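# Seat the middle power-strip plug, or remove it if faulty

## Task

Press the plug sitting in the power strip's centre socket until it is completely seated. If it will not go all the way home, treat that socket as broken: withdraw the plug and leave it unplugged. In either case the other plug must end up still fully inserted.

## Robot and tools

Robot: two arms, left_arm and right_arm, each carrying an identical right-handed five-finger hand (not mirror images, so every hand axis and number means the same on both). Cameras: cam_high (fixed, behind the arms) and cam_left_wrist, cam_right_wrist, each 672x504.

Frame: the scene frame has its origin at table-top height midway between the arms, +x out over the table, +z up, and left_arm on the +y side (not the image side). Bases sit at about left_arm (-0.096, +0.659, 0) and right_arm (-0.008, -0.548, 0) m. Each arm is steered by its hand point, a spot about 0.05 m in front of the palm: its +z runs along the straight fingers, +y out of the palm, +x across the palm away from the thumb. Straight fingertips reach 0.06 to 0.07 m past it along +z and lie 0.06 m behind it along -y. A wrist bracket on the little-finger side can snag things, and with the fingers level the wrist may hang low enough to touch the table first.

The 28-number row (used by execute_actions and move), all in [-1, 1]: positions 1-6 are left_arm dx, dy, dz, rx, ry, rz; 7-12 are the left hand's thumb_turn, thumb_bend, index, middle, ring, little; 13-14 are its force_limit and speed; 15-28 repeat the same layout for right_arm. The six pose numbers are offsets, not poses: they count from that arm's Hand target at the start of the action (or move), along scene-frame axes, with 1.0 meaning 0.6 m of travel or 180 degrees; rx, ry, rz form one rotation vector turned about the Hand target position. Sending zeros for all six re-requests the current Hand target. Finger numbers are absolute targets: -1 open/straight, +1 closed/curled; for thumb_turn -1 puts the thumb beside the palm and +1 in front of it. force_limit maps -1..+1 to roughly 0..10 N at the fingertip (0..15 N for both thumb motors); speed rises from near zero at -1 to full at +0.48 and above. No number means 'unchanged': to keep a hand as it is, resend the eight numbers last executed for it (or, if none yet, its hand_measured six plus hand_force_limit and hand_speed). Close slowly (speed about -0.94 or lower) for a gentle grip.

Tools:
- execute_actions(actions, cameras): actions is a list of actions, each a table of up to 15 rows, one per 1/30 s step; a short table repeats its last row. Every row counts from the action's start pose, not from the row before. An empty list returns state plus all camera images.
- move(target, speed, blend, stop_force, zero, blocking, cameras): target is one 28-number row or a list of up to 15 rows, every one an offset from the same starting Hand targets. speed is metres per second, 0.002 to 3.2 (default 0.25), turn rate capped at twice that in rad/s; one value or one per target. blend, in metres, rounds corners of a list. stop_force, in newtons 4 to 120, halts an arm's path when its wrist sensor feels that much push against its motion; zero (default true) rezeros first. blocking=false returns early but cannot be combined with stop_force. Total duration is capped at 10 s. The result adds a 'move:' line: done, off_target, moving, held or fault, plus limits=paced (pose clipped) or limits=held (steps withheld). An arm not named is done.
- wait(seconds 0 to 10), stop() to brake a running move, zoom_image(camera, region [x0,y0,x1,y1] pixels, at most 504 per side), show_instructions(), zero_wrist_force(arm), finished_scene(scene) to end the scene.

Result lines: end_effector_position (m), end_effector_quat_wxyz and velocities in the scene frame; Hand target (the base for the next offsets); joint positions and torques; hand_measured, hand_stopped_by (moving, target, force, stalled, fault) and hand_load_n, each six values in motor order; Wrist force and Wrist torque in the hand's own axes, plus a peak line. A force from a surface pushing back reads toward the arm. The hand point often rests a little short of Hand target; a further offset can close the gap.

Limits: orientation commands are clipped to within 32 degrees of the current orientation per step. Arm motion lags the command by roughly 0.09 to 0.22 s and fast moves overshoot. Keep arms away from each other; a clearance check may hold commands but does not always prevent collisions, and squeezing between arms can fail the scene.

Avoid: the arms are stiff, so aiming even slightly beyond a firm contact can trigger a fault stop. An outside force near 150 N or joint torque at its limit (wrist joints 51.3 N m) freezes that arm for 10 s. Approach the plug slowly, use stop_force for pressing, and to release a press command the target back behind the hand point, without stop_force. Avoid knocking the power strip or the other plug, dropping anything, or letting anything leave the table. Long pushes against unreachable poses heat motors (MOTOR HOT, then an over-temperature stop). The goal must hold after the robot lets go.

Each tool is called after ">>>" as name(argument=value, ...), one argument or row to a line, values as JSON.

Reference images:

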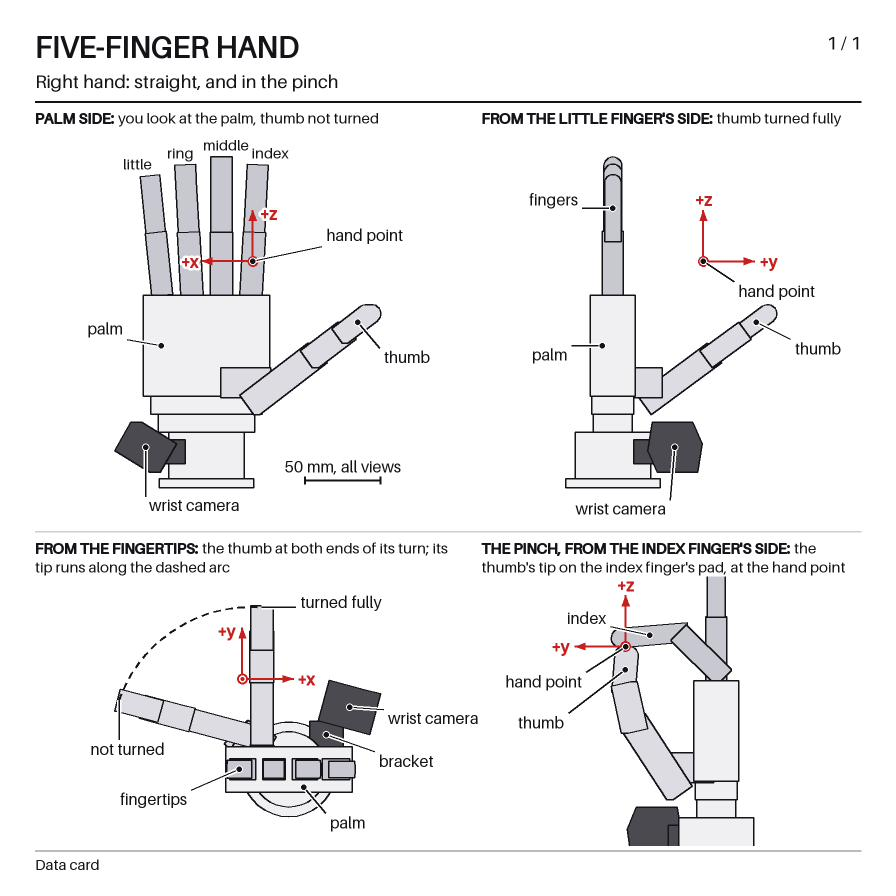

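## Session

>>> execute_actions(
  actions=[],
)

>>> zoom_image(
  camera="cam_high",
  region=[270, 250, 470, 400],
)

Scene clock: 0.00 s.
left_arm: end_effector_position=(+0.7175, +0.4422, +0.3666) hand_measured=(-1.000, -1.000, -1.000, -1.000, -1.000, -1.000) hand_load_n=(+0.0, -0.5, +0.0, +0.0, +0.0, +0.0) hand_stopped_by=(target, target, target, target, target, target) hand_force_limit=0.00 hand_speed=-0.80 end_effector_quat_wxyz=(+0.056, +0.002, +0.741, -0.670) | right_arm: end_effector_position=(+0.6946, -1.2622, +0.2051) hand_measured=(-1.000, -1.000, -1.000, -1.000, -1.000, -1.000) hand_load_n=(+0.0, +0.0, +0.0, +0.0, +0.0, +0.0) hand_stopped_by=(target, target, target, target, target, target) hand_force_limit=0.00 hand_speed=-0.80 end_effector_quat_wxyz=(+0.294, +0.909, +0.208, +0.208)
Joint positions: left_arm=[-0.169 -1.172 1.499 0.033 2.863 -2.708] | right_arm=[-0.99 -0.984 1.415 0.418 1.412 0.214]
Joint velocities: within noise
Joint torques (N m): no reading
Wrist force (N): no reading
Wrist torque (N m): no reading
Wrist force, peak (N): no reading
Hand target: left_arm +0.7175, +0.4422, +0.3666; +0.056, +0.002, +0.741, -0.670 | right_arm +0.6946, -1.2622, +0.2051; +0.294, +0.909, +0.208, +0.208
camera_calibration:
cam_left_wrist: T_world_to_cam=[[-0.211535, 0.0063296, -0.97735, 0.519453], [0.800736, 0.57451, -0.169589, -0.76469], [0.560423, -0.818473, -0.126597, 0.125335], [0, 0, 0, 1]] pos_world=[0.651957, 0.538617, 0.393871]
cam_right_wrist: T_world_to_cam=[[0.419688, -0.583071, 0.695622, -1.17167], [-0.905333, -0.323853, 0.274758, 0.164844], [0.0650757, -0.745082, -0.663791, -0.728601], [0, 0, 0, 1]] pos_world=[0.688391, -1.17265, 0.286112]

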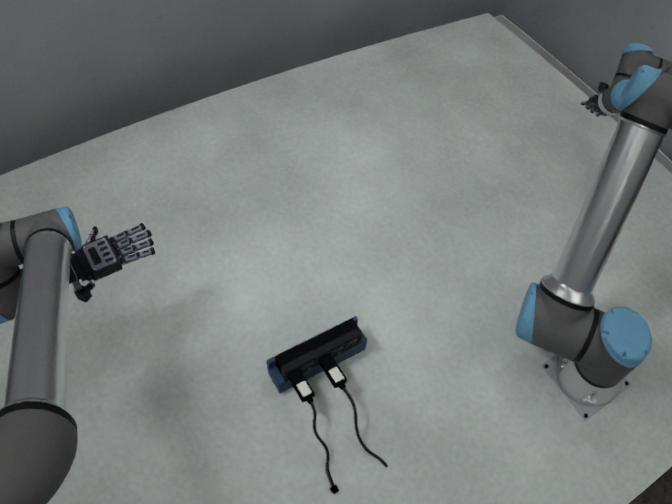

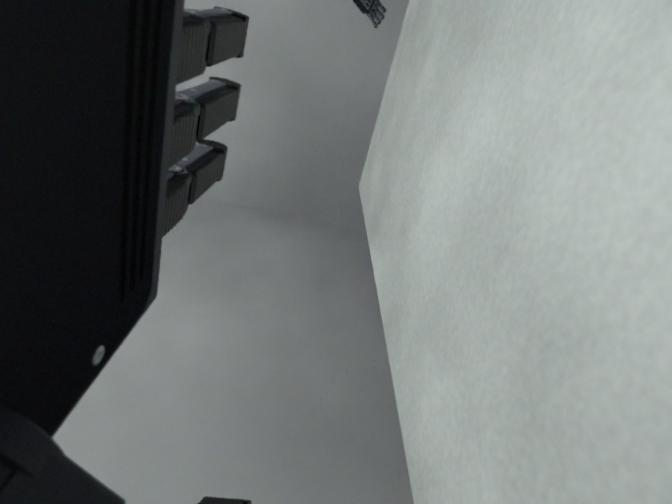

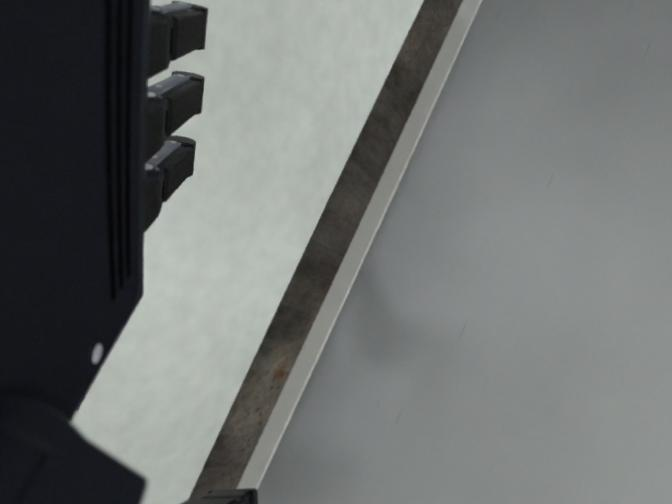

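Scaled by 2.520 from the camera's 672x504 image, which has a finer 960x720 frame.

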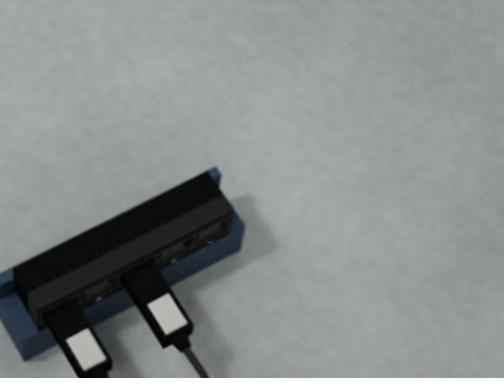

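>>> move(
  target=[
    [-0.32,-0.27,0.0,0.2431,-0.1133,-0.2625,-1,-1,-1,-1,-1,-1,0,-0.8,0,0,0,0,0,0,-1,-1,-1,-1,-1,-1,0,-0.8],
    [-0.609,-0.519,-0.253,0.4862,-0.2266,-0.525,-1,-1,-1,-1,-1,-1,0,-0.8,0,0,0,0,0,0,-1,-1,-1,-1,-1,-1,0,-0.8],
  ],
  speed=0.5,
  blend=[0.05, 0],
  cameras=["cam_high","cam_left_wrist"],
)

Scene clock: 31.73 s.
left_arm: end_effector_position=(+0.3522, +0.1309, +0.2149) hand_measured=(-1.000, -1.000, -1.000, -1.000, -1.000, -1.000) hand_load_n=(+0.0, +0.0, +0.0, +0.0, +0.0, +0.0) hand_stopped_by=(target, target, target, target, target, target) hand_force_limit=0.00 hand_speed=-0.80 end_effector_quat_wxyz=(-0.206, +0.700, +0.667, +0.152) | right_arm: end_effector_position=(+0.6946, -1.2622, +0.2051) hand_measured=(-1.000, -1.000, -1.000, -1.000, -1.000, -1.000) hand_load_n=(+0.0, +0.0, +0.0, +0.0, +0.0, +0.0) hand_stopped_by=(target, target, target, target, target, target) hand_force_limit=0.00 hand_speed=-0.80 end_effector_quat_wxyz=(+0.294, +0.909, +0.208, +0.208)
Joint positions: left_arm=[-1.221 -0.986 1.503 1.561 1.467 -1.211] | right_arm=[-0.99 -0.984 1.415 0.418 1.412 0.214]
Joint torques (N m): left_arm=[-20.41 -58.43 -25.22 6.55 -2.9 -2.59] | right_arm=[-1.24 -89.45 -34.99 1.7 -0.19 -0.28]
Wrist force (N): left_arm=[0.4 -0.8 0.8] | right_arm=[0.4 0.5 0.0]
Wrist torque (N m): left_arm=[-0.38 0.10 0.50] | right_arm=[0.06 -0.05 0.03]
Wrist force, peak (N): left_arm=[-1.2 -1.7 0.7] | right_arm=[0.6 0.1 -1.1]
Hand target: left_arm +0.3521, +0.1308, +0.2148; -0.206, +0.700, +0.667, +0.152 | right_arm +0.6946, -1.2622, +0.2051; +0.294, +0.909, +0.208, +0.208
Off the commanded pose: left_arm 0.000 m, 0 deg | right_arm 0.000 m, 0 deg.
move: done
camera_calibration:
cam_left_wrist: T_world_to_cam=[[0.963961, 0.266041, -0.000761076, -0.361942], [0.266041, -0.963962, -0.00062199, 0.034319], [-0.000899123, 0.000397097, -1, 0.334104], [0, 0, 0, 1]] pos_world=[0.340069, 0.129241, 0.33385]
Images, in order (width x height): cam_high 672x504, cam_left_wrist 672x504.

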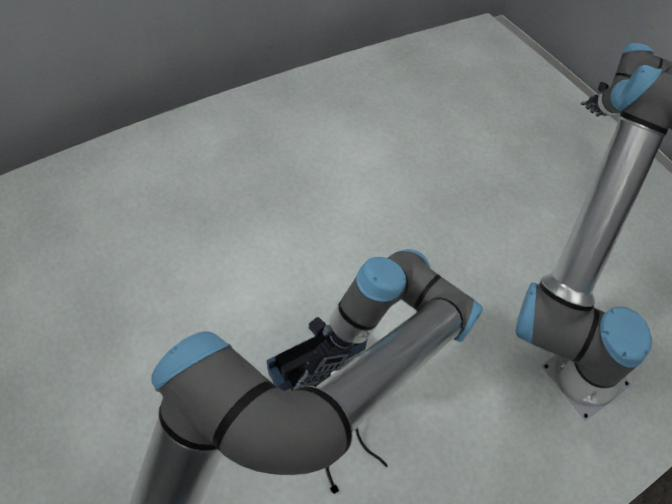

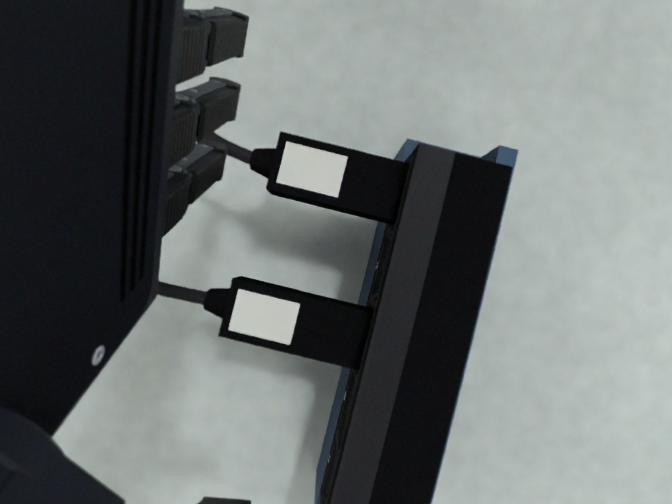

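Excellent position estimate. Zoom both plugs.

>>> zoom_image(
  camera="cam_left_wrist",
  region=[250, 110, 430, 250],
)

>>> zoom_image(
  camera="cam_left_wrist",
  region=[210, 250, 390, 390],
)

Scaled by 2.800 from the camera's 672x504 image, which has a finer 960x720 frame.

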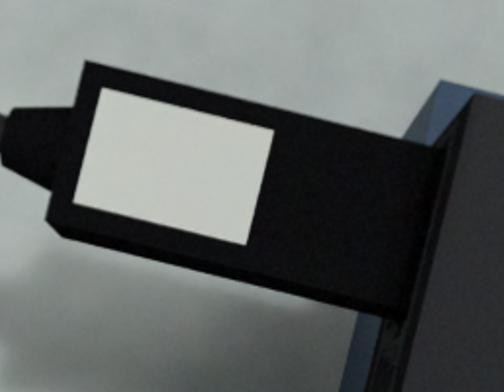

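Scaled by 2.800 from the camera's 672x504 image, which has a finer 960x720 frame.

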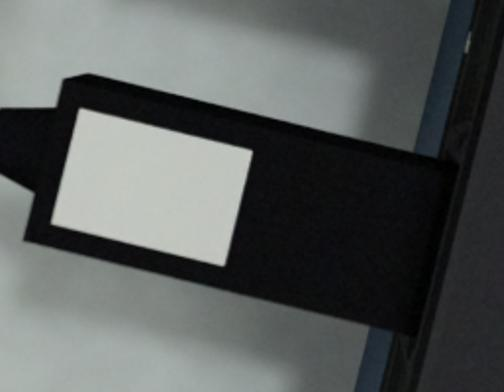

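>>> move(
  target=[
    [-0.013,-0.015,0.11,-0.1324,0.0074,0.2766,-1,-1,-1,-1,-1,-1,0,-0.8,0,0,0,0,0,0,-1,-1,-1,-1,-1,-1,0,-0.8],
    [-0.027,-0.031,-0.042,-0.2648,0.0148,0.5531,1,-0.3,-1,-1,-1,-1,0.5,0.3,0,0,0,0,0,0,-1,-1,-1,-1,-1,-1,0,-0.8],
  ],
  speed=0.4,
  cameras=["cam_left_wrist"],
)

Scene clock: 74.37 s.
left_arm: end_effector_position=(+0.3359, +0.1122, +0.1896) hand_measured=(+1.000, -0.300, -1.000, -1.000, -1.000, -1.000) hand_load_n=(+0.5, +0.0, +0.0, +0.0, +0.0, +0.0) hand_stopped_by=(target, target, target, target, target, target) hand_force_limit=0.50 hand_speed=0.30 end_effector_quat_wxyz=(+0.005, -0.018, +0.949, -0.316) | right_arm: end_effector_position=(+0.6946, -1.2622, +0.2051) hand_measured=(-1.000, -1.000, -1.000, -1.000, -1.000, -1.000) hand_load_n=(+0.0, +0.0, +0.0, +0.0, +0.0, +0.0) hand_stopped_by=(target, target, target, target, target, target) hand_force_limit=0.00 hand_speed=-0.80 end_effector_quat_wxyz=(+0.294, +0.909, +0.208, +0.208)
Joint positions: left_arm=[-1.121 -1.313 1.796 0.484 1.809 -2.816] | right_arm=[-0.99 -0.984 1.415 0.418 1.412 0.214]
Joint torques (N m): left_arm=[-21.22 -72.23 -27.66 0.47 -1.69 -2.91] | right_arm=[-0.53 -90.04 -35.37 1.32 -0.28 -0.07]
Wrist force (N): left_arm=[0.1 -0.3 0.3] | right_arm=[0.1 0.4 -0.7]
Wrist torque (N m): left_arm=[-0.04 0.18 0.22] | right_arm=[0.09 0.00 0.01]
Wrist force, peak (N): left_arm=[0.5 0.0 1.5] | right_arm=[0.5 -0.1 -1.0]
Hand target: left_arm +0.3359, +0.1122, +0.1896; +0.005, -0.018, +0.949, -0.316 | right_arm +0.6946, -1.2622, +0.2051; +0.294, +0.909, +0.208, +0.208
Off the commanded pose: left_arm 0.000 m, 0 deg | right_arm 0.000 m, 0 deg.
move: done
camera_calibration:
cam_left_wrist: T_world_to_cam=[[-0.322036, 0.708308, -0.628166, 0.15997], [0.802739, 0.556048, 0.215456, -0.371119], [0.5019, -0.434868, -0.747654, 0.141003], [0, 0, 0, 1]] pos_world=[0.278658, 0.15437, 0.285869]
Images, in order (width x height): cam_left_wrist 672x504.

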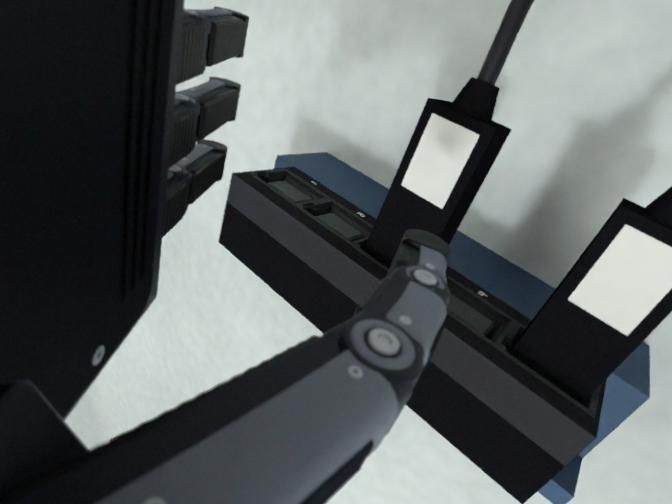

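>>> move(
  target=[0, 0, -0.1635, 0,0,0, 1,-0.3,-1,-1,-1,-1,0.5,0.3, 0,0,0,0,0,0,-1,-1,-1,-1,-1,-1,0,-0.8],
  speed=0.15,
  stop_force=8,
  cameras=["cam_left_wrist"],
)

Scene clock: 89.10 s.
left_arm: end_effector_position=(+0.3359, +0.1122, +0.0915) hand_measured=(+1.000, -0.300, -1.000, -1.000, -1.000, -1.000) hand_load_n=(+0.0, +0.0, +0.0, +0.0, +0.0, +0.0) hand_stopped_by=(target, target, target, target, target, target) hand_force_limit=0.50 hand_speed=0.30 end_effector_quat_wxyz=(+0.005, -0.018, +0.949, -0.316) | right_arm: end_effector_position=(+0.6946, -1.2622, +0.2051) hand_measured=(-1.000, -1.000, -1.000, -1.000, -1.000, -1.000) hand_load_n=(+0.0, +0.0, +0.0, +0.0, +0.0, +0.0) hand_stopped_by=(target, target, target, target, target, target) hand_force_limit=0.00 hand_speed=-0.80 end_effector_quat_wxyz=(+0.294, +0.909, +0.208, +0.208)
Joint positions: left_arm=[-1.121 -1.224 1.877 0.314 1.809 -2.816] | right_arm=[-0.99 -0.984 1.415 0.418 1.412 0.214]
Joint torques (N m): left_arm=[13.21 -39.01 -22.72 0.38 -0.51 -0.41] | right_arm=[-1.07 -90.37 -34.97 1.55 -0.23 -0.1]
Wrist force (N): left_arm=[0.2 -0.3 0.2] | right_arm=[0.2 0.0 -0.7]
Wrist torque (N m): left_arm=[-0.05 0.15 0.30] | right_arm=[0.02 0.00 0.01]
Wrist force, peak (N): left_arm=[0.0 -1.2 -0.6] | right_arm=[0.6 0.7 -0.7]
Hand target: left_arm +0.3359, +0.1122, +0.0915; +0.005, -0.018, +0.949, -0.316 | right_arm +0.6946, -1.2622, +0.2051; +0.294, +0.909, +0.208, +0.208
Off the commanded pose: left_arm 0.000 m, 0 deg | right_arm 0.000 m, 0 deg.
move: done
camera_calibration:
cam_left_wrist: T_world_to_cam=[[-0.321918, 0.708334, -0.628197, 0.0983155], [0.802801, 0.55595, 0.215478, -0.349988], [0.501877, -0.434951, -0.747621, 0.0676716], [0, 0, 0, 1]] pos_world=[0.278658, 0.15437, 0.187769]
Images, in order (width x height): cam_left_wrist 672x504.

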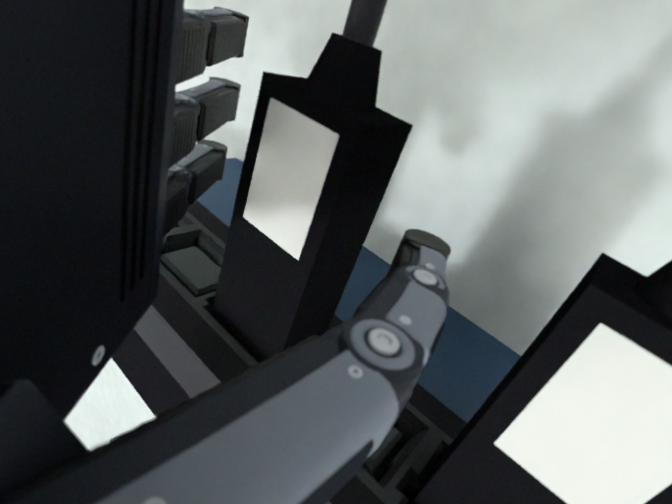

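>>> move(
  target=[
    [0,0,0,0,0,0,1,0.5,-0.2,-0.2,-1,-1,-0.6,-0.6,0,0,0,0,0,0,-1,-1,-1,-1,-1,-1,0,-0.8],
  ],
)

>>> move(
  target=[
    [0,0,0,0,0,0,1,0.6,0.0,0.0,-1,-1,0.6,-0.8,0,0,0,0,0,0,-1,-1,-1,-1,-1,-1,0,-0.8],
  ],
  cameras=["cam_left_wrist"],
)

>>> move(
  target=[
    [0.02,0.0007,0,0,0,0,1,0.6,0.0,0.0,-1,-1,0.6,-0.8,0,0,0,0,0,0,-1,-1,-1,-1,-1,-1,0,-0.8],
  ],
  speed=0.02,
  stop_force=35,
  cameras=["cam_left_wrist"],
)

Scene clock: 99.73 s.
left_arm: end_effector_position=(+0.3359, +0.1122, +0.0915) hand_measured=(+1.000, +0.014, -0.416, -0.414, -1.000, -1.000) hand_load_n=(+1.5, +6.5, +10.5, +2.5, +0.0, +0.0) hand_stopped_by=(target, force, force, force, target, target) hand_force_limit=-0.60 hand_speed=-0.60 end_effector_quat_wxyz=(+0.005, -0.018, +0.949, -0.316) | right_arm: end_effector_position=(+0.6946, -1.2622, +0.2051) hand_measured=(-1.000, -1.000, -1.000, -1.000, -1.000, -1.000) hand_load_n=(+0.0, +0.0, +0.0, +0.0, +0.0, +0.0) hand_stopped_by=(target, target, target, target, target, target) hand_force_limit=0.00 hand_speed=-0.80 end_effector_quat_wxyz=(+0.294, +0.909, +0.208, +0.208)
Joint positions: left_arm=[-1.121 -1.224 1.877 0.314 1.809 -2.816] | right_arm=[-0.99 -0.984 1.415 0.418 1.412 0.214]
Joint torques (N m): left_arm=[16.11 -42.56 -23.79 6.44 0 -0.29] | right_arm=[-0.78 -90.79 -35.14 1.5 -0.4 -0.22]
Wrist force (N): left_arm=[-0.1 -4.6 6.2] | right_arm=[0.5 0.1 -0.5]
Wrist torque (N m): left_arm=[0.10 0.31 0.43] | right_arm=[0.04 -0.05 0.03]
Wrist force, peak (N): left_arm=[-0.2 -5.7 8.2] | right_arm=[0.5 0.0 -1.1]
Hand target: left_arm +0.3359, +0.1122, +0.0915; +0.005, -0.018, +0.949, -0.316 | right_arm +0.6946, -1.2622, +0.2051; +0.294, +0.909, +0.208, +0.208
Off the commanded pose: left_arm 0.000 m, 0 deg | right_arm 0.000 m, 0 deg.
move: done

Scene clock: 100.23 s.
left_arm: end_effector_position=(+0.3359, +0.1122, +0.0915) hand_measured=(+1.000, +0.032, -0.416, -0.400, -1.000, -1.000) hand_load_n=(+2.5, +12.5, +10.0, +8.5, +0.0, +0.0) hand_stopped_by=(target, force, force, force, target, target) hand_force_limit=0.60 hand_speed=-0.80 end_effector_quat_wxyz=(+0.005, -0.018, +0.949, -0.316) | right_arm: end_effector_position=(+0.6946, -1.2622, +0.2051) hand_measured=(-1.000, -1.000, -1.000, -1.000, -1.000, -1.000) hand_load_n=(+0.0, +0.0, +0.0, +0.0, +0.0, +0.0) hand_stopped_by=(target, target, target, target, target, target) hand_force_limit=0.00 hand_speed=-0.80 end_effector_quat_wxyz=(+0.294, +0.909, +0.208, +0.208)
Joint positions: left_arm=[-1.121 -1.224 1.877 0.314 1.809 -2.816] | right_arm=[-0.99 -0.984 1.415 0.418 1.412 0.214]
Joint torques (N m): left_arm=[16.54 -45.63 -23.66 6.82 0.24 -0.19] | right_arm=[-0.97 -90.34 -35.42 1.59 -0.07 -0.06]
Wrist force (N): left_arm=[0.4 -4.8 8.1] | right_arm=[0.4 -0.2 -0.3]
Wrist torque (N m): left_arm=[0.19 0.27 0.41] | right_arm=[-0.01 -0.05 0.01]
Wrist force, peak (N): left_arm=[1.0 -5.2 9.2] | right_arm=[0.1 -0.1 -0.9]
Hand target: left_arm +0.3359, +0.1122, +0.0915; +0.005, -0.018, +0.949, -0.316 | right_arm +0.6946, -1.2622, +0.2051; +0.294, +0.909, +0.208, +0.208
Off the commanded pose: left_arm 0.000 m, 0 deg | right_arm 0.000 m, 0 deg.
move: done
camera_calibration:
cam_left_wrist: T_world_to_cam=[[-0.322036, 0.708308, -0.628166, 0.0983468], [0.802739, 0.556048, 0.215456, -0.349982], [0.5019, -0.434868, -0.747654, 0.0676584], [0, 0, 0, 1]] pos_world=[0.278658, 0.15437, 0.187769]
Images, in order (width x height): cam_left_wrist 672x504.

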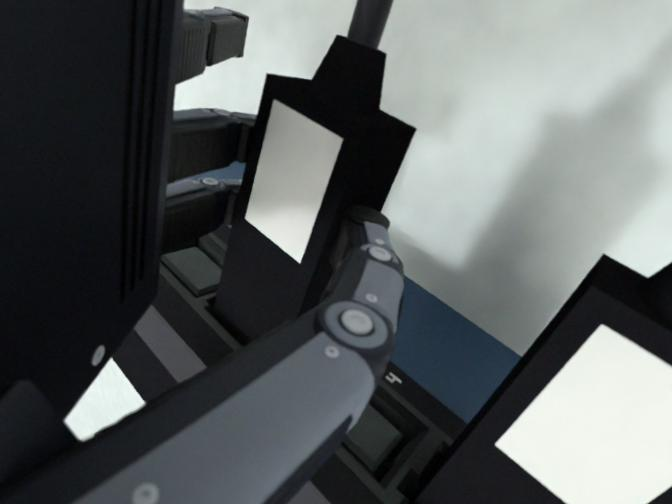

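Scene clock: 101.70 s.
left_arm: end_effector_position=(+0.3479, +0.1127, +0.0915) hand_measured=(+1.000, +0.032, -0.416, -0.400, -1.000, -1.000) hand_load_n=(-3.0, +12.0, +11.5, +9.5, +0.0, +0.0) hand_stopped_by=(target, force, force, force, target, target) hand_force_limit=0.60 hand_speed=-0.80 end_effector_quat_wxyz=(+0.005, -0.018, +0.949, -0.316) | right_arm: end_effector_position=(+0.6946, -1.2622, +0.2051) hand_measured=(-1.000, -1.000, -1.000, -1.000, -1.000, -1.000) hand_load_n=(+0.0, +0.0, +0.0, +0.0, +0.0, +0.0) hand_stopped_by=(target, target, target, target, target, target) hand_force_limit=0.00 hand_speed=-0.80 end_effector_quat_wxyz=(+0.294, +0.909, +0.208, +0.208)
Joint positions: left_arm=[-1.101 -1.212 1.86 0.323 1.82 -2.799] | right_arm=[-0.99 -0.984 1.415 0.418 1.412 0.214]
Joint torques (N m): left_arm=[39.36 -42.4 -46.36 4.6 -6.16 3.4] | right_arm=[-1.14 -89.97 -35.19 1.47 -0.25 -0.19]
Wrist force (N): left_arm=[25.1 -6.9 10.4] | right_arm=[0.2 -0.1 -0.4]
Wrist torque (N m): left_arm=[0.18 0.65 0.73] | right_arm=[-0.01 -0.03 0.01]
Wrist force, peak (N): left_arm=[25.1 -6.7 11.0] | right_arm=[0.3 -0.4 -0.9]
Hand target: left_arm +0.3479, +0.1127, +0.0915; +0.005, -0.018, +0.949, -0.316 | right_arm +0.6946, -1.2622, +0.2051; +0.294, +0.909, +0.208, +0.208
Off the commanded pose: left_arm 0.000 m, 0 deg | right_arm 0.000 m, 0 deg.
move: done
camera_calibration:
cam_left_wrist: T_world_to_cam=[[-0.322036, 0.708308, -0.628166, 0.101928], [0.802739, 0.556048, 0.215456, -0.359838], [0.5019, -0.434868, -0.747654, 0.0618096], [0, 0, 0, 1]] pos_world=[0.290658, 0.15477, 0.187769]
Images, in order (width x height): cam_left_wrist 672x504.

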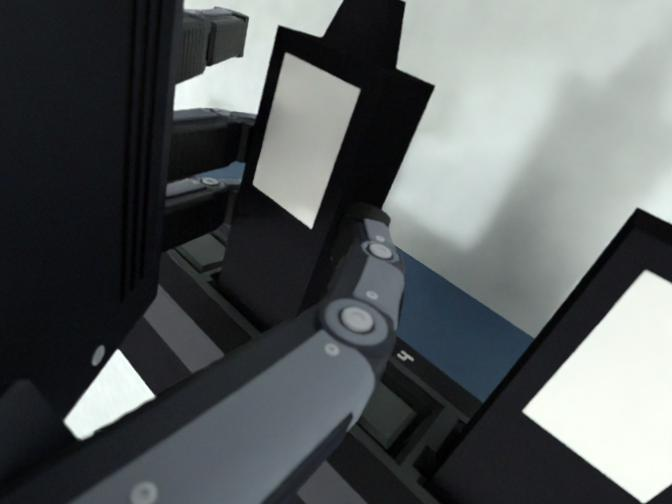

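>>> move(
  target=[
    [0,0,0,0,0,0,1,-0.3,-0.7,-0.7,-1,-1,0.6,0.2,0,0,0,0,0,0,-1,-1,-1,-1,-1,-1,0,-0.8],
    [-0.02,-0.0007,0,0,0,0,1,-0.3,-0.7,-0.7,-1,-1,0.6,0.2,0,0,0,0,0,0,-1,-1,-1,-1,-1,-1,0,-0.8],
  ],
  speed=0.1,
)

>>> move(
  target=[
    [0,0,0,0,0,0,1,0.5,-0.2,-0.2,-1,-1,-0.2,-0.6,0,0,0,0,0,0,-1,-1,-1,-1,-1,-1,0,-0.8],
  ],
)

>>> move(
  target=[
    [0,0,0,0,0,0,1,0.6,0.0,0.0,-1,-1,0.95,-0.7,0,0,0,0,0,0,-1,-1,-1,-1,-1,-1,0,-0.8],
  ],
  cameras=["cam_left_wrist"],
)

>>> move(
  target=[
    [0.02,0.0007,0,0,0,0,1,0.6,0.0,0.0,-1,-1,0.95,-0.7,0,0,0,0,0,0,-1,-1,-1,-1,-1,-1,0,-0.8],
  ],
  speed=0.02,
  stop_force=45,
  cameras=["cam_left_wrist"],
)

Scene clock: 114.80 s.
left_arm: end_effector_position=(+0.3360, +0.1123, +0.0915) hand_measured=(+1.000, -0.300, -0.700, -0.700, -1.000, -1.000) hand_load_n=(+0.0, +0.0, +0.0, +0.0, +0.0, +0.0) hand_stopped_by=(target, target, target, target, target, target) hand_force_limit=0.60 hand_speed=0.20 end_effector_quat_wxyz=(+0.005, -0.018, +0.949, -0.316) | right_arm: end_effector_position=(+0.6946, -1.2622, +0.2051) hand_measured=(-1.000, -1.000, -1.000, -1.000, -1.000, -1.000) hand_load_n=(+0.0, +0.0, +0.0, +0.0, -0.5, +0.0) hand_stopped_by=(target, target, target, target, target, target) hand_force_limit=0.00 hand_speed=-0.80 end_effector_quat_wxyz=(+0.294, +0.909, +0.208, +0.208)
Joint positions: left_arm=[-1.12 -1.223 1.877 0.314 1.809 -2.816] | right_arm=[-0.99 -0.984 1.415 0.418 1.412 0.214]
Joint torques (N m): left_arm=[-20.35 -76.51 -22.6 0.31 -2.68 -3.63] | right_arm=[-0.88 -90.11 -35.25 1.46 -0.33 -0.21]
Wrist force (N): left_arm=[0.5 -0.2 0.1] | right_arm=[0.5 0.4 -0.5]
Wrist torque (N m): left_arm=[-0.03 0.10 0.32] | right_arm=[0.07 -0.05 0.03]
Wrist force, peak (N): left_arm=[25.4 -7.4 10.7] | right_arm=[0.4 -0.1 -1.2]
Hand target: left_arm +0.3359, +0.1122, +0.0915; +0.005, -0.018, +0.949, -0.316 | right_arm +0.6946, -1.2622, +0.2051; +0.294, +0.909, +0.208, +0.208
Off the commanded pose: left_arm 0.000 m, 0 deg | right_arm 0.000 m, 0 deg.
move: done

Scene clock: 115.57 s.
left_arm: end_effector_position=(+0.3359, +0.1122, +0.0915) hand_measured=(+1.000, -0.024, -0.410, -0.374, -1.000, -1.000) hand_load_n=(+1.0, +7.5, +3.0, +6.0, +0.0, +0.0) hand_stopped_by=(target, force, force, force, target, target) hand_force_limit=-0.20 hand_speed=-0.60 end_effector_quat_wxyz=(+0.005, -0.018, +0.949, -0.316) | right_arm: end_effector_position=(+0.6946, -1.2622, +0.2051) hand_measured=(-1.000, -1.000, -1.000, -1.000, -1.000, -1.000) hand_load_n=(+0.0, +0.0, +0.0, +0.5, +0.0, +0.0) hand_stopped_by=(target, target, target, target, target, target) hand_force_limit=0.00 hand_speed=-0.80 end_effector_quat_wxyz=(+0.294, +0.909, +0.208, +0.208)
Joint positions: left_arm=[-1.121 -1.224 1.877 0.314 1.809 -2.816] | right_arm=[-0.99 -0.984 1.415 0.418 1.412 0.214]
Joint torques (N m): left_arm=[-9.41 -76.28 -22.35 6.18 -2.1 -3.01] | right_arm=[-0.86 -91.21 -35.63 1.45 -0.15 -0.02]
Wrist force (N): left_arm=[1.8 -2.5 6.2] | right_arm=[0.0 0.1 -0.3]
Wrist torque (N m): left_arm=[0.15 0.10 0.39] | right_arm=[0.03 0.00 0.01]
Wrist force, peak (N): left_arm=[1.3 -7.4 10.5] | right_arm=[0.8 -0.1 -0.4]
Hand target: left_arm +0.3359, +0.1122, +0.0915; +0.005, -0.018, +0.949, -0.316 | right_arm +0.6946, -1.2622, +0.2051; +0.294, +0.909, +0.208, +0.208
Off the commanded pose: left_arm 0.000 m, 0 deg | right_arm 0.000 m, 0 deg.
move: done

Scene clock: 116.07 s.
left_arm: end_effector_position=(+0.3359, +0.1122, +0.0915) hand_measured=(+1.000, -0.010, -0.388, -0.356, -1.000, -1.000) hand_load_n=(+2.5, +14.0, +11.0, +11.5, +0.0, +0.0) hand_stopped_by=(target, force, force, force, target, target) hand_force_limit=0.95 hand_speed=-0.70 end_effector_quat_wxyz=(+0.005, -0.018, +0.949, -0.316) | right_arm: end_effector_position=(+0.6946, -1.2622, +0.2051) hand_measured=(-1.000, -1.000, -1.000, -1.000, -1.000, -1.000) hand_load_n=(+0.0, +0.0, +0.0, +0.0, +0.0, +0.0) hand_stopped_by=(target, target, target, target, target, target) hand_force_limit=0.00 hand_speed=-0.80 end_effector_quat_wxyz=(+0.294, +0.909, +0.208, +0.208)
Joint positions: left_arm=[-1.121 -1.224 1.877 0.314 1.809 -2.816] | right_arm=[-0.99 -0.984 1.415 0.418 1.412 0.214]
Joint torques (N m): left_arm=[4.63 -75.48 -22.21 6.4 -1.89 -3.15] | right_arm=[-0.68 -89.53 -35.56 1.58 -0.26 -0.3]
Wrist force (N): left_arm=[2.4 -7.8 11.4] | right_arm=[-0.2 -0.3 -0.6]
Wrist torque (N m): left_arm=[0.23 0.21 0.46] | right_arm=[-0.04 0.04 -0.03]
Wrist force, peak (N): left_arm=[3.3 -7.5 13.2] | right_arm=[0.5 -0.4 -0.4]
Hand target: left_arm +0.3359, +0.1122, +0.0915; +0.005, -0.018, +0.949, -0.316 | right_arm +0.6946, -1.2622, +0.2051; +0.294, +0.909, +0.208, +0.208
Off the commanded pose: left_arm 0.000 m, 0 deg | right_arm 0.000 m, 0 deg.
move: done
camera_calibration:
cam_left_wrist: T_world_to_cam=[[-0.321976, 0.708294, -0.628213, 0.0983406], [0.802777, 0.556002, 0.215433, -0.349982], [0.501878, -0.43495, -0.747621, 0.0676712], [0, 0, 0, 1]] pos_world=[0.278658, 0.15437, 0.187769]
Images, in order (width x height): cam_left_wrist 672x504.

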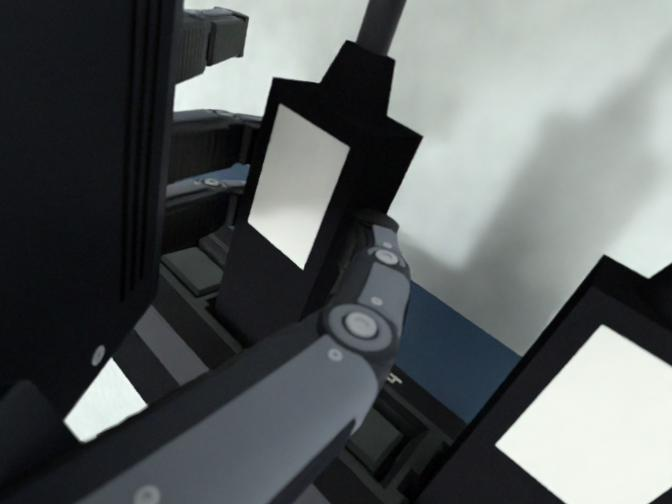

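Scene clock: 117.53 s.
left_arm: end_effector_position=(+0.3479, +0.1127, +0.0915) hand_measured=(+1.000, -0.010, -0.390, -0.356, -1.000, -1.000) hand_load_n=(-2.5, +12.0, +15.5, +14.0, +0.0, +0.0) hand_stopped_by=(target, force, force, force, target, target) hand_force_limit=0.95 hand_speed=-0.70 end_effector_quat_wxyz=(+0.005, -0.018, +0.949, -0.316) | right_arm: end_effector_position=(+0.6946, -1.2622, +0.2051) hand_measured=(-1.000, -1.000, -1.000, -1.000, -1.000, -1.000) hand_load_n=(+0.0, +0.0, +0.0, +0.0, +0.0, +0.0) hand_stopped_by=(target, target, target, target, target, target) hand_force_limit=0.00 hand_speed=-0.80 end_effector_quat_wxyz=(+0.294, +0.909, +0.208, +0.208)
Joint positions: left_arm=[-1.101 -1.212 1.86 0.323 1.82 -2.799] | right_arm=[-0.99 -0.984 1.415 0.418 1.412 0.214]
Joint torques (N m): left_arm=[43.23 -40.88 -42.56 7.47 -8.15 3.14] | right_arm=[0.48 -90.44 -35.31 1.37 -0.26 -0.05]
Wrist force (N): left_arm=[27.6 -13.5 19.4] | right_arm=[0.5 -0.4 -0.3]
Wrist torque (N m): left_arm=[0.13 0.70 0.73] | right_arm=[-0.06 -0.07 0.02]
Wrist force, peak (N): left_arm=[28.0 -13.5 19.2] | right_arm=[0.2 0.5 -0.9]
Hand target: left_arm +0.3479, +0.1127, +0.0915; +0.005, -0.018, +0.949, -0.316 | right_arm +0.6946, -1.2622, +0.2051; +0.294, +0.909, +0.208, +0.208
Off the commanded pose: left_arm 0.000 m, 0 deg | right_arm 0.000 m, 0 deg.
move: done
camera_calibration:
cam_left_wrist: T_world_to_cam=[[-0.322036, 0.708308, -0.628166, 0.101928], [0.802739, 0.556048, 0.215456, -0.359838], [0.5019, -0.434868, -0.747654, 0.0618096], [0, 0, 0, 1]] pos_world=[0.290658, 0.15477, 0.187769]
Images, in order (width x height): cam_left_wrist 672x504.

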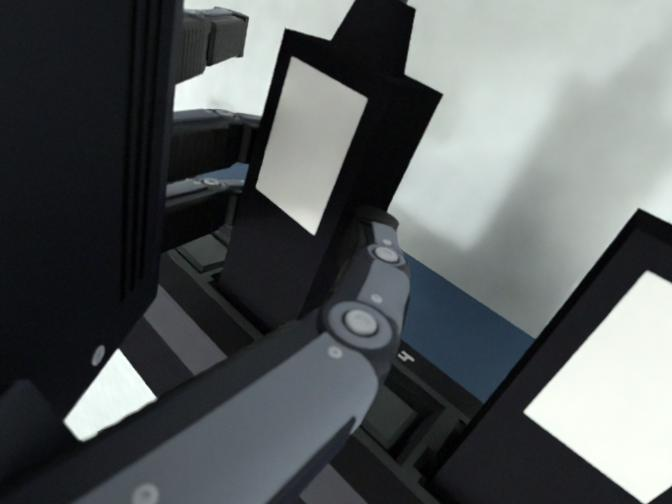

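>>> move(
  target=[
    [0,0,0,0,0,0,1,-0.3,-0.9,-0.9,-1,-1,0.6,0.2,0,0,0,0,0,0,-1,-1,-1,-1,-1,-1,0,-0.8],
    [-0.01,0,0.29,0,0,0,1,-0.3,-0.9,-0.9,-1,-1,0.6,0.2,0,0,0,0,0,0,-1,-1,-1,-1,-1,-1,0,-0.8],
    [-0.08,-0.038,0.331,0.1859,-0.1617,-0.1941,-1,-1,-1,-1,0.8,0.8,0.5,0.4,0,0,0,0,0,0,-1,-1,-1,-1,-1,-1,0,-0.8],
    [-0.143,-0.0495,0.2975,0.3719,-0.3234,-0.3882,-1,-1,-1,-1,0.8,0.8,0.5,0.4,0,0,0,0,0,0,-1,-1,-1,-1,-1,-1,0,-0.8],
  ],
  speed=0.4,
  cameras=["cam_left_wrist"],
)

>>> move(
  target=[
    [0.01,0.0035,-0.143,0,0,-0.0155,-1,-1,-1,-1,0.8,0.8,0.5,0.4,0,0,0,0,0,0,-1,-1,-1,-1,-1,-1,0,-0.8],
  ],
  speed=0.2,
  stop_force=8,
  cameras=["cam_high","cam_left_wrist"],
)

>>> zoom_image(
  camera="cam_left_wrist",
  region=[150, 0, 450, 250],
)

>>> zoom_image(
  camera="cam_high",
  region=[280, 330, 420, 440],
)

Scene clock: 166.10 s.
left_arm: end_effector_position=(+0.2621, +0.0830, +0.2700) hand_measured=(-1.000, -1.000, -1.000, -1.000, +0.800, +0.800) hand_load_n=(+0.0, +0.0, +0.0, +0.0, +0.0, +0.0) hand_stopped_by=(target, target, target, target, target, target) hand_force_limit=0.50 hand_speed=0.40 end_effector_quat_wxyz=(+0.256, +0.617, +0.688, +0.284) | right_arm: end_effector_position=(+0.6946, -1.2622, +0.2051) hand_measured=(-1.000, -1.000, -1.000, -1.000, -1.000, -1.000) hand_load_n=(+0.0, +0.0, +0.0, +0.0, +0.0, +0.0) hand_stopped_by=(target, target, target, target, target, target) hand_force_limit=0.00 hand_speed=-0.80 end_effector_quat_wxyz=(+0.294, +0.909, +0.208, +0.208)
Joint positions: left_arm=[-1.647 -1.191 1.863 1.087 0.805 -1.842] | right_arm=[-0.99 -0.984 1.415 0.418 1.412 0.214]
Joint torques (N m): left_arm=[-19.07 -39.42 -20.84 2.54 -3.98 1.9] | right_arm=[-1.05 -89.89 -34.66 1.6 -0.47 -0.02]
Wrist force (N): left_arm=[0.4 -1.1 1.0] | right_arm=[0.2 0.4 -0.4]
Wrist torque (N m): left_arm=[-0.51 0.02 0.43] | right_arm=[0.08 -0.02 0.02]
Wrist force, peak (N): left_arm=[28.2 -13.6 19.5] | right_arm=[0.8 -0.1 -0.9]
Hand target: left_arm +0.2621, +0.0830, +0.2700; +0.256, +0.617, +0.688, +0.284 | right_arm +0.6946, -1.2622, +0.2051; +0.294, +0.909, +0.208, +0.208
Off the commanded pose: left_arm 0.000 m, 0 deg | right_arm 0.000 m, 0 deg.
move: done
camera_calibration:
cam_left_wrist: T_world_to_cam=[[0.689543, 0.37058, 0.622254, -0.367303], [-0.051874, -0.831699, 0.552798, -0.064904], [0.722385, -0.413457, -0.554269, 0.113704], [0, 0, 0, 1]] pos_world=[0.167766, 0.129146, 0.327457]
Images, in order (width x height): cam_left_wrist 672x504.

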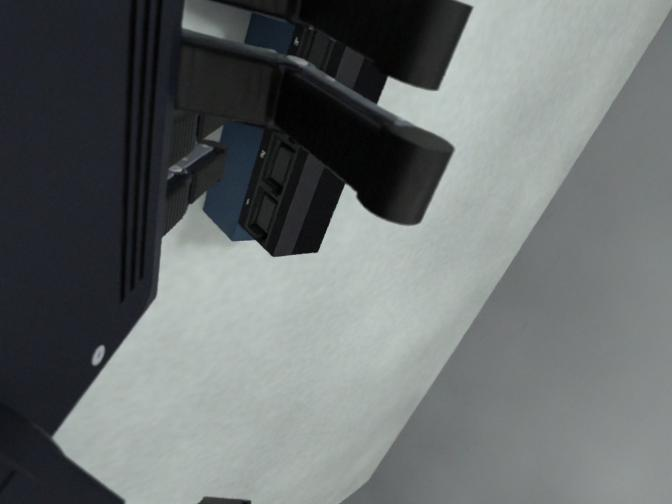

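Scene clock: 167.63 s.
left_arm: end_effector_position=(+0.2681, +0.0851, +0.1842) hand_measured=(-1.000, -1.000, -1.000, -1.000, +0.800, +0.800) hand_load_n=(+0.0, +0.0, +0.0, +0.0, +0.0, +0.0) hand_stopped_by=(target, target, target, target, target, target) hand_force_limit=0.50 hand_speed=0.40 end_effector_quat_wxyz=(+0.263, +0.634, +0.672, +0.277) | right_arm: end_effector_position=(+0.6946, -1.2622, +0.2051) hand_measured=(-1.000, -1.000, -1.000, -1.000, -1.000, -1.000) hand_load_n=(+0.0, +0.0, +0.0, +0.0, +0.0, +0.0) hand_stopped_by=(target, target, target, target, target, target) hand_force_limit=0.00 hand_speed=-0.80 end_effector_quat_wxyz=(+0.294, +0.909, +0.208, +0.208)
Joint positions: left_arm=[-1.638 -1.113 1.927 0.889 0.795 -1.761] | right_arm=[-0.99 -0.984 1.415 0.418 1.412 0.214]
Joint torques (N m): left_arm=[17.27 -39.96 -16.98 2.51 -4.15 3.07] | right_arm=[-0.82 -89.57 -35.2 1.44 -0.33 -0.04]
Wrist force (N): left_arm=[0.3 -1.1 0.8] | right_arm=[0.1 0.2 -0.3]
Wrist torque (N m): left_arm=[-0.47 0.02 0.46] | right_arm=[0.04 0.00 0.01]
Wrist force, peak (N): left_arm=[0.6 -1.9 1.8] | right_arm=[1.0 0.2 -0.3]
Hand target: left_arm +0.2681, +0.0851, +0.1842; +0.263, +0.634, +0.672, +0.277 | right_arm +0.6946, -1.2622, +0.2051; +0.294, +0.909, +0.208, +0.208
Off the commanded pose: left_arm 0.000 m, 0 deg | right_arm 0.000 m, 0 deg.
move: done
camera_calibration:
cam_left_wrist: T_world_to_cam=[[0.706732, 0.336339, 0.622419, -0.320561], [-0.0925881, -0.828231, 0.552685, -0.00480803], [0.701397, -0.448229, -0.554197, 0.0712287], [0, 0, 0, 1]] pos_world=[0.176146, 0.135762, 0.241655]
Images, in order (width x height): cam_high 672x504, cam_left_wrist 672x504.

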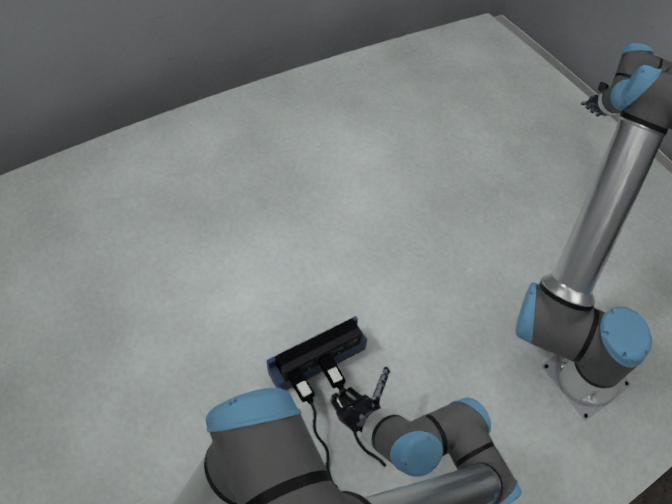

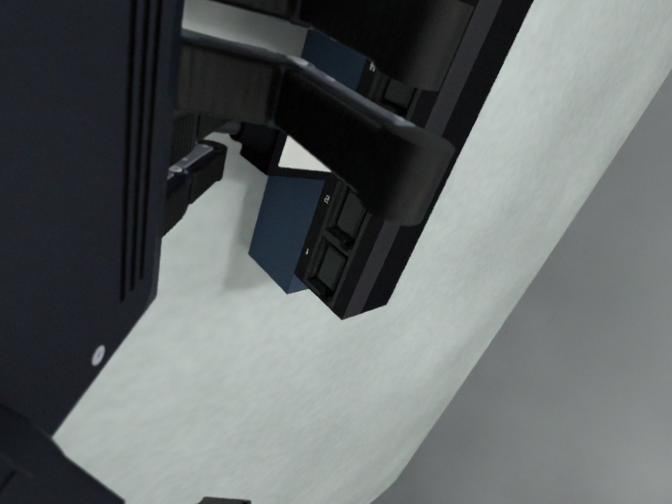

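Scaled by 1.680 from the camera's 672x504 image, which has a finer 960x720 frame.

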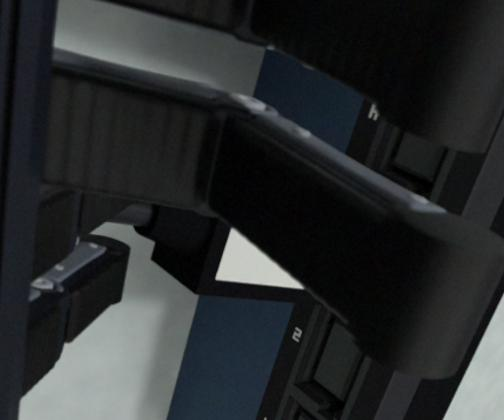

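Scaled by 3.600 from the camera's 672x504 image, which has a finer 960x720 frame.

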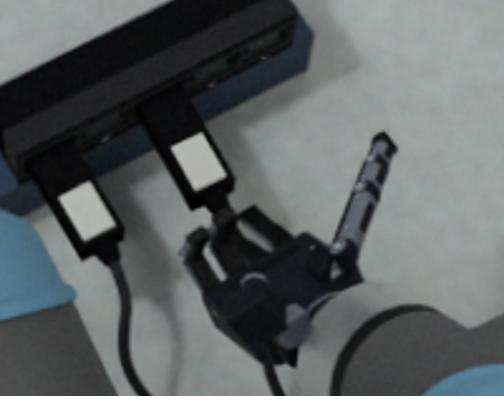

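>>> zoom_image(
  camera="cam_high",
  region=[320, 360, 380, 420],
)

Scaled by 8.400 from the camera's 672x504 image, which has a finer 960x720 frame.

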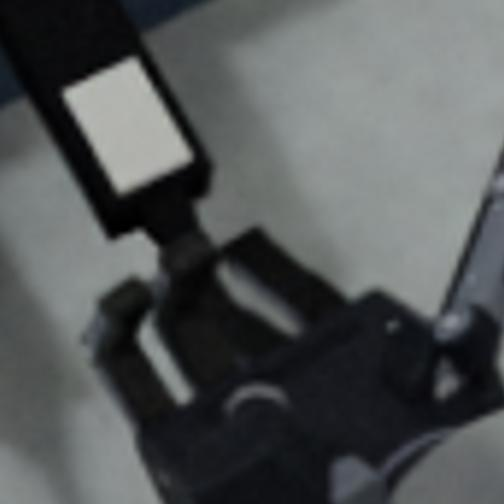

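>>> move(
  target=[
    [0,0,0.03,0,0,0,-1,-1,-1,-1,0.8,0.8,0.5,0.4,0,0,0,0,0,0,-1,-1,-1,-1,-1,-1,0,-0.8],
    [0,0.0133,0.03,0,0,0,-1,-1,-1,-1,0.8,0.8,0.5,0.4,0,0,0,0,0,0,-1,-1,-1,-1,-1,-1,0,-0.8],
    [0,0.0133,0,0,0,0,-1,-1,-1,-1,0.8,0.8,0.5,0.4,0,0,0,0,0,0,-1,-1,-1,-1,-1,-1,0,-0.8],
  ],
  speed=0.1,
  stop_force=8,
  cameras=["cam_high"],
)

>>> zoom_image(
  camera="cam_high",
  region=[320, 360, 380, 420],
)

Scene clock: 188.23 s.
left_arm: end_effector_position=(+0.2681, +0.0930, +0.1842) hand_measured=(-1.000, -1.000, -1.000, -1.000, +0.800, +0.800) hand_load_n=(+0.0, +0.0, -0.5, +0.0, +0.0, +0.0) hand_stopped_by=(target, target, target, target, target, target) hand_force_limit=0.50 hand_speed=0.40 end_effector_quat_wxyz=(+0.263, +0.634, +0.672, +0.277) | right_arm: end_effector_position=(+0.6946, -1.2622, +0.2051) hand_measured=(-1.000, -1.000, -1.000, -1.000, -1.000, -1.000) hand_load_n=(+0.0, +0.0, +0.0, +0.0, +0.0, +0.0) hand_stopped_by=(target, target, target, target, target, target) hand_force_limit=0.00 hand_speed=-0.80 end_effector_quat_wxyz=(+0.294, +0.909, +0.208, +0.208)
Joint positions: left_arm=[-1.639 -1.123 1.943 0.883 0.795 -1.763] | right_arm=[-0.99 -0.984 1.415 0.418 1.412 0.214]
Joint torques (N m): left_arm=[-22.36 -40.39 -15.95 2.41 -2.3 1.87] | right_arm=[0.09 -89.92 -35.13 1.55 -0.57 -0.19]
Wrist force (N): left_arm=[0.7 -0.6 -0.2] | right_arm=[0.4 -0.2 -0.4]
Wrist torque (N m): left_arm=[-0.41 -0.05 0.68] | right_arm=[-0.01 -0.04 0.02]
Wrist force, peak (N): left_arm=[0.5 -1.5 1.3] | right_arm=[-0.3 0.1 -1.1]
Hand target: left_arm +0.2681, +0.0930, +0.1842; +0.263, +0.634, +0.672, +0.277 | right_arm +0.6946, -1.2622, +0.2051; +0.294, +0.909, +0.208, +0.208
Off the commanded pose: left_arm 0.000 m, 0 deg | right_arm 0.000 m, 0 deg.
move: done
Images, in order (width x height): cam_high 672x504.

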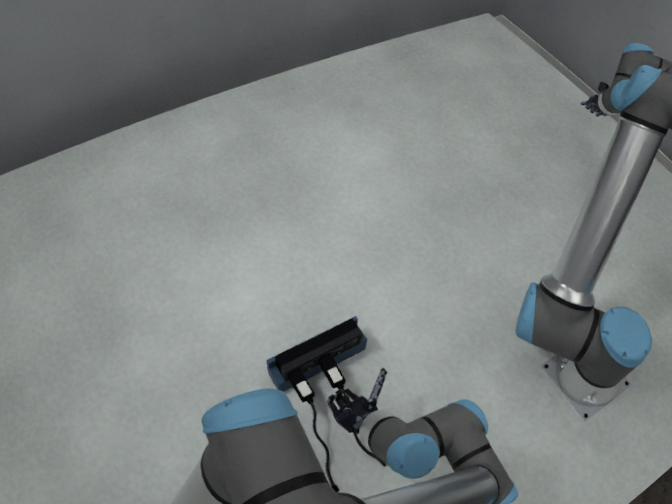

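Scaled by 8.400 from the camera's 672x504 image, which has a finer 960x720 frame.

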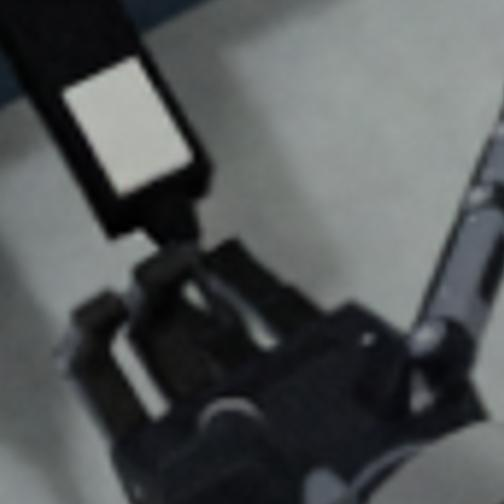

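>>> move(
  target=[
    [0.055,0.002,0,0,0,0,-1,-1,-1,-1,0.8,0.8,0.5,0.4,0,0,0,0,0,0,-1,-1,-1,-1,-1,-1,0,-0.8],
  ],
  speed=0.03,
  stop_force=12,
  cameras=["cam_high"],
)

>>> zoom_image(
  camera="cam_high",
  region=[320, 360, 380, 420],
)

Scene clock: 197.20 s.
left_arm: end_effector_position=(+0.2888, +0.0938, +0.1842) hand_measured=(-1.000, -1.000, -1.000, -1.000, +0.800, +0.800) hand_load_n=(+0.0, +0.0, -2.5, +0.5, +0.0, +0.0) hand_stopped_by=(target, target, target, target, target, target) hand_force_limit=0.50 hand_speed=0.40 end_effector_quat_wxyz=(+0.263, +0.634, +0.672, +0.277) | right_arm: end_effector_position=(+0.6946, -1.2622, +0.2051) hand_measured=(-1.000, -1.000, -1.000, -1.000, -1.000, -1.000) hand_load_n=(+0.0, +0.0, +0.0, +0.0, +0.0, +0.0) hand_stopped_by=(target, target, target, target, target, target) hand_force_limit=0.00 hand_speed=-0.80 end_effector_quat_wxyz=(+0.294, +0.909, +0.208, +0.208)
Joint positions: left_arm=[-1.601 -1.122 1.931 0.858 0.791 -1.71] | right_arm=[-0.99 -0.984 1.415 0.418 1.412 0.214]
Joint torques (N m): left_arm=[-17.82 -73.89 -15.85 6.39 -1.36 -2.96] | right_arm=[-0.63 -89.77 -35.47 1.54 -0.58 -0.19]
Wrist force (N): left_arm=[1.4 -4.7 -2.5] | right_arm=[0.1 0.0 -0.6]
Wrist torque (N m): left_arm=[0.02 0.11 0.63] | right_arm=[0.03 0.00 0.00]
Wrist force, peak (N): left_arm=[4.6 -15.2 -18.8] | right_arm=[0.7 -0.1 -0.9]
Hand target: left_arm +0.2888, +0.0938, +0.1842; +0.263, +0.634, +0.672, +0.277 (not the last commanded pose) | right_arm +0.6946, -1.2622, +0.2051; +0.294, +0.909, +0.208, +0.208
Off the commanded pose: left_arm 0.012 m, 0 deg | right_arm 0.000 m, 0 deg.
move: contact (left_arm)
Images, in order (width x height): cam_high 672x504.

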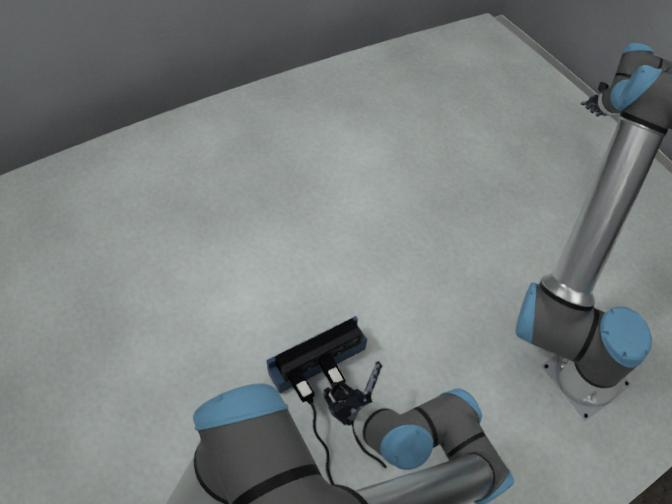

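Scaled by 8.400 from the camera's 672x504 image, which has a finer 960x720 frame.

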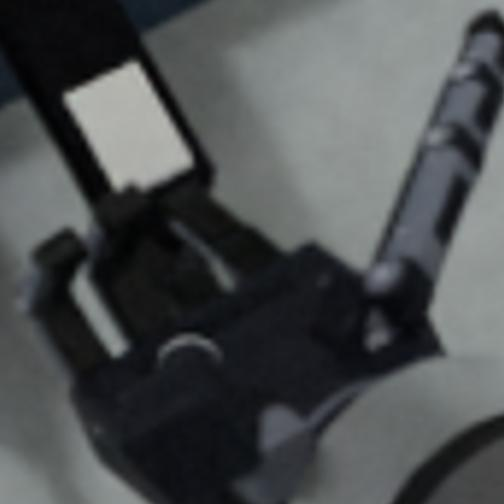

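>>> move(
  target=[
    [0.02,0.0007,0,0,0,0,-1,-1,-1,-1,0.8,0.8,0.5,0.4,0,0,0,0,0,0,-1,-1,-1,-1,-1,-1,0,-0.8],
  ],
  speed=0.01,
  stop_force=40,
  cameras=["cam_high"],
)

>>> zoom_image(
  camera="cam_high",
  region=[320, 360, 380, 420],
)

Scene clock: 205.73 s.
left_arm: end_effector_position=(+0.2936, +0.0940, +0.1843) hand_measured=(-1.000, -1.000, -1.000, -1.000, +0.800, +0.800) hand_load_n=(+0.0, +0.0, +0.0, +4.0, +0.0, +0.0) hand_stopped_by=(target, target, target, target, target, target) hand_force_limit=0.50 hand_speed=0.40 end_effector_quat_wxyz=(+0.263, +0.634, +0.672, +0.277) | right_arm: end_effector_position=(+0.6946, -1.2622, +0.2051) hand_measured=(-1.000, -1.000, -1.000, -1.000, -1.000, -1.000) hand_load_n=(+0.0, +0.0, +0.0, +0.5, +0.0, +0.0) hand_stopped_by=(target, target, target, target, target, target) hand_force_limit=0.00 hand_speed=-0.80 end_effector_quat_wxyz=(+0.294, +0.909, +0.208, +0.208)
Joint positions: left_arm=[-1.592 -1.122 1.928 0.852 0.79 -1.697] | right_arm=[-0.99 -0.984 1.415 0.418 1.412 0.214]
Joint torques (N m): left_arm=[1.07 -69.16 -17.56 5.1 -11.8 -3.44] | right_arm=[-0.43 -90.87 -35.32 1.5 -0.63 0.17]
Wrist force (N): left_arm=[7.1 -25.2 -34.1] | right_arm=[0.8 0.2 -0.3]
Wrist torque (N m): left_arm=[3.35 0.83 0.65] | right_arm=[0.03 -0.12 0.05]
Wrist force, peak (N): left_arm=[8.1 -32.0 -43.2] | right_arm=[0.4 -0.2 -0.9]
Hand target: left_arm +0.2936, +0.0940, +0.1843; +0.263, +0.634, +0.672, +0.277 (not the last commanded pose) | right_arm +0.6946, -1.2622, +0.2051; +0.294, +0.909, +0.208, +0.208
Off the commanded pose: left_arm 0.007 m, 0 deg | right_arm 0.000 m, 0 deg.
move: contact (left_arm)
Images, in order (width x height): cam_high 672x504.

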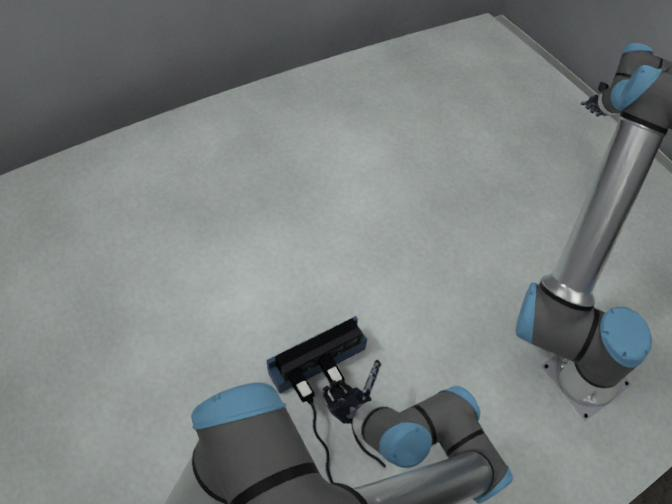

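Scaled by 8.400 from the camera's 672x504 image, which has a finer 960x720 frame.

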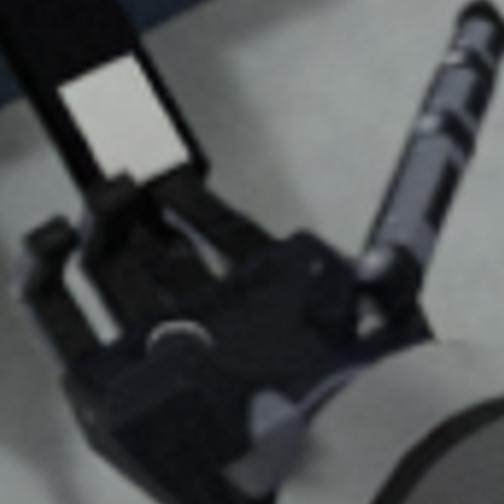

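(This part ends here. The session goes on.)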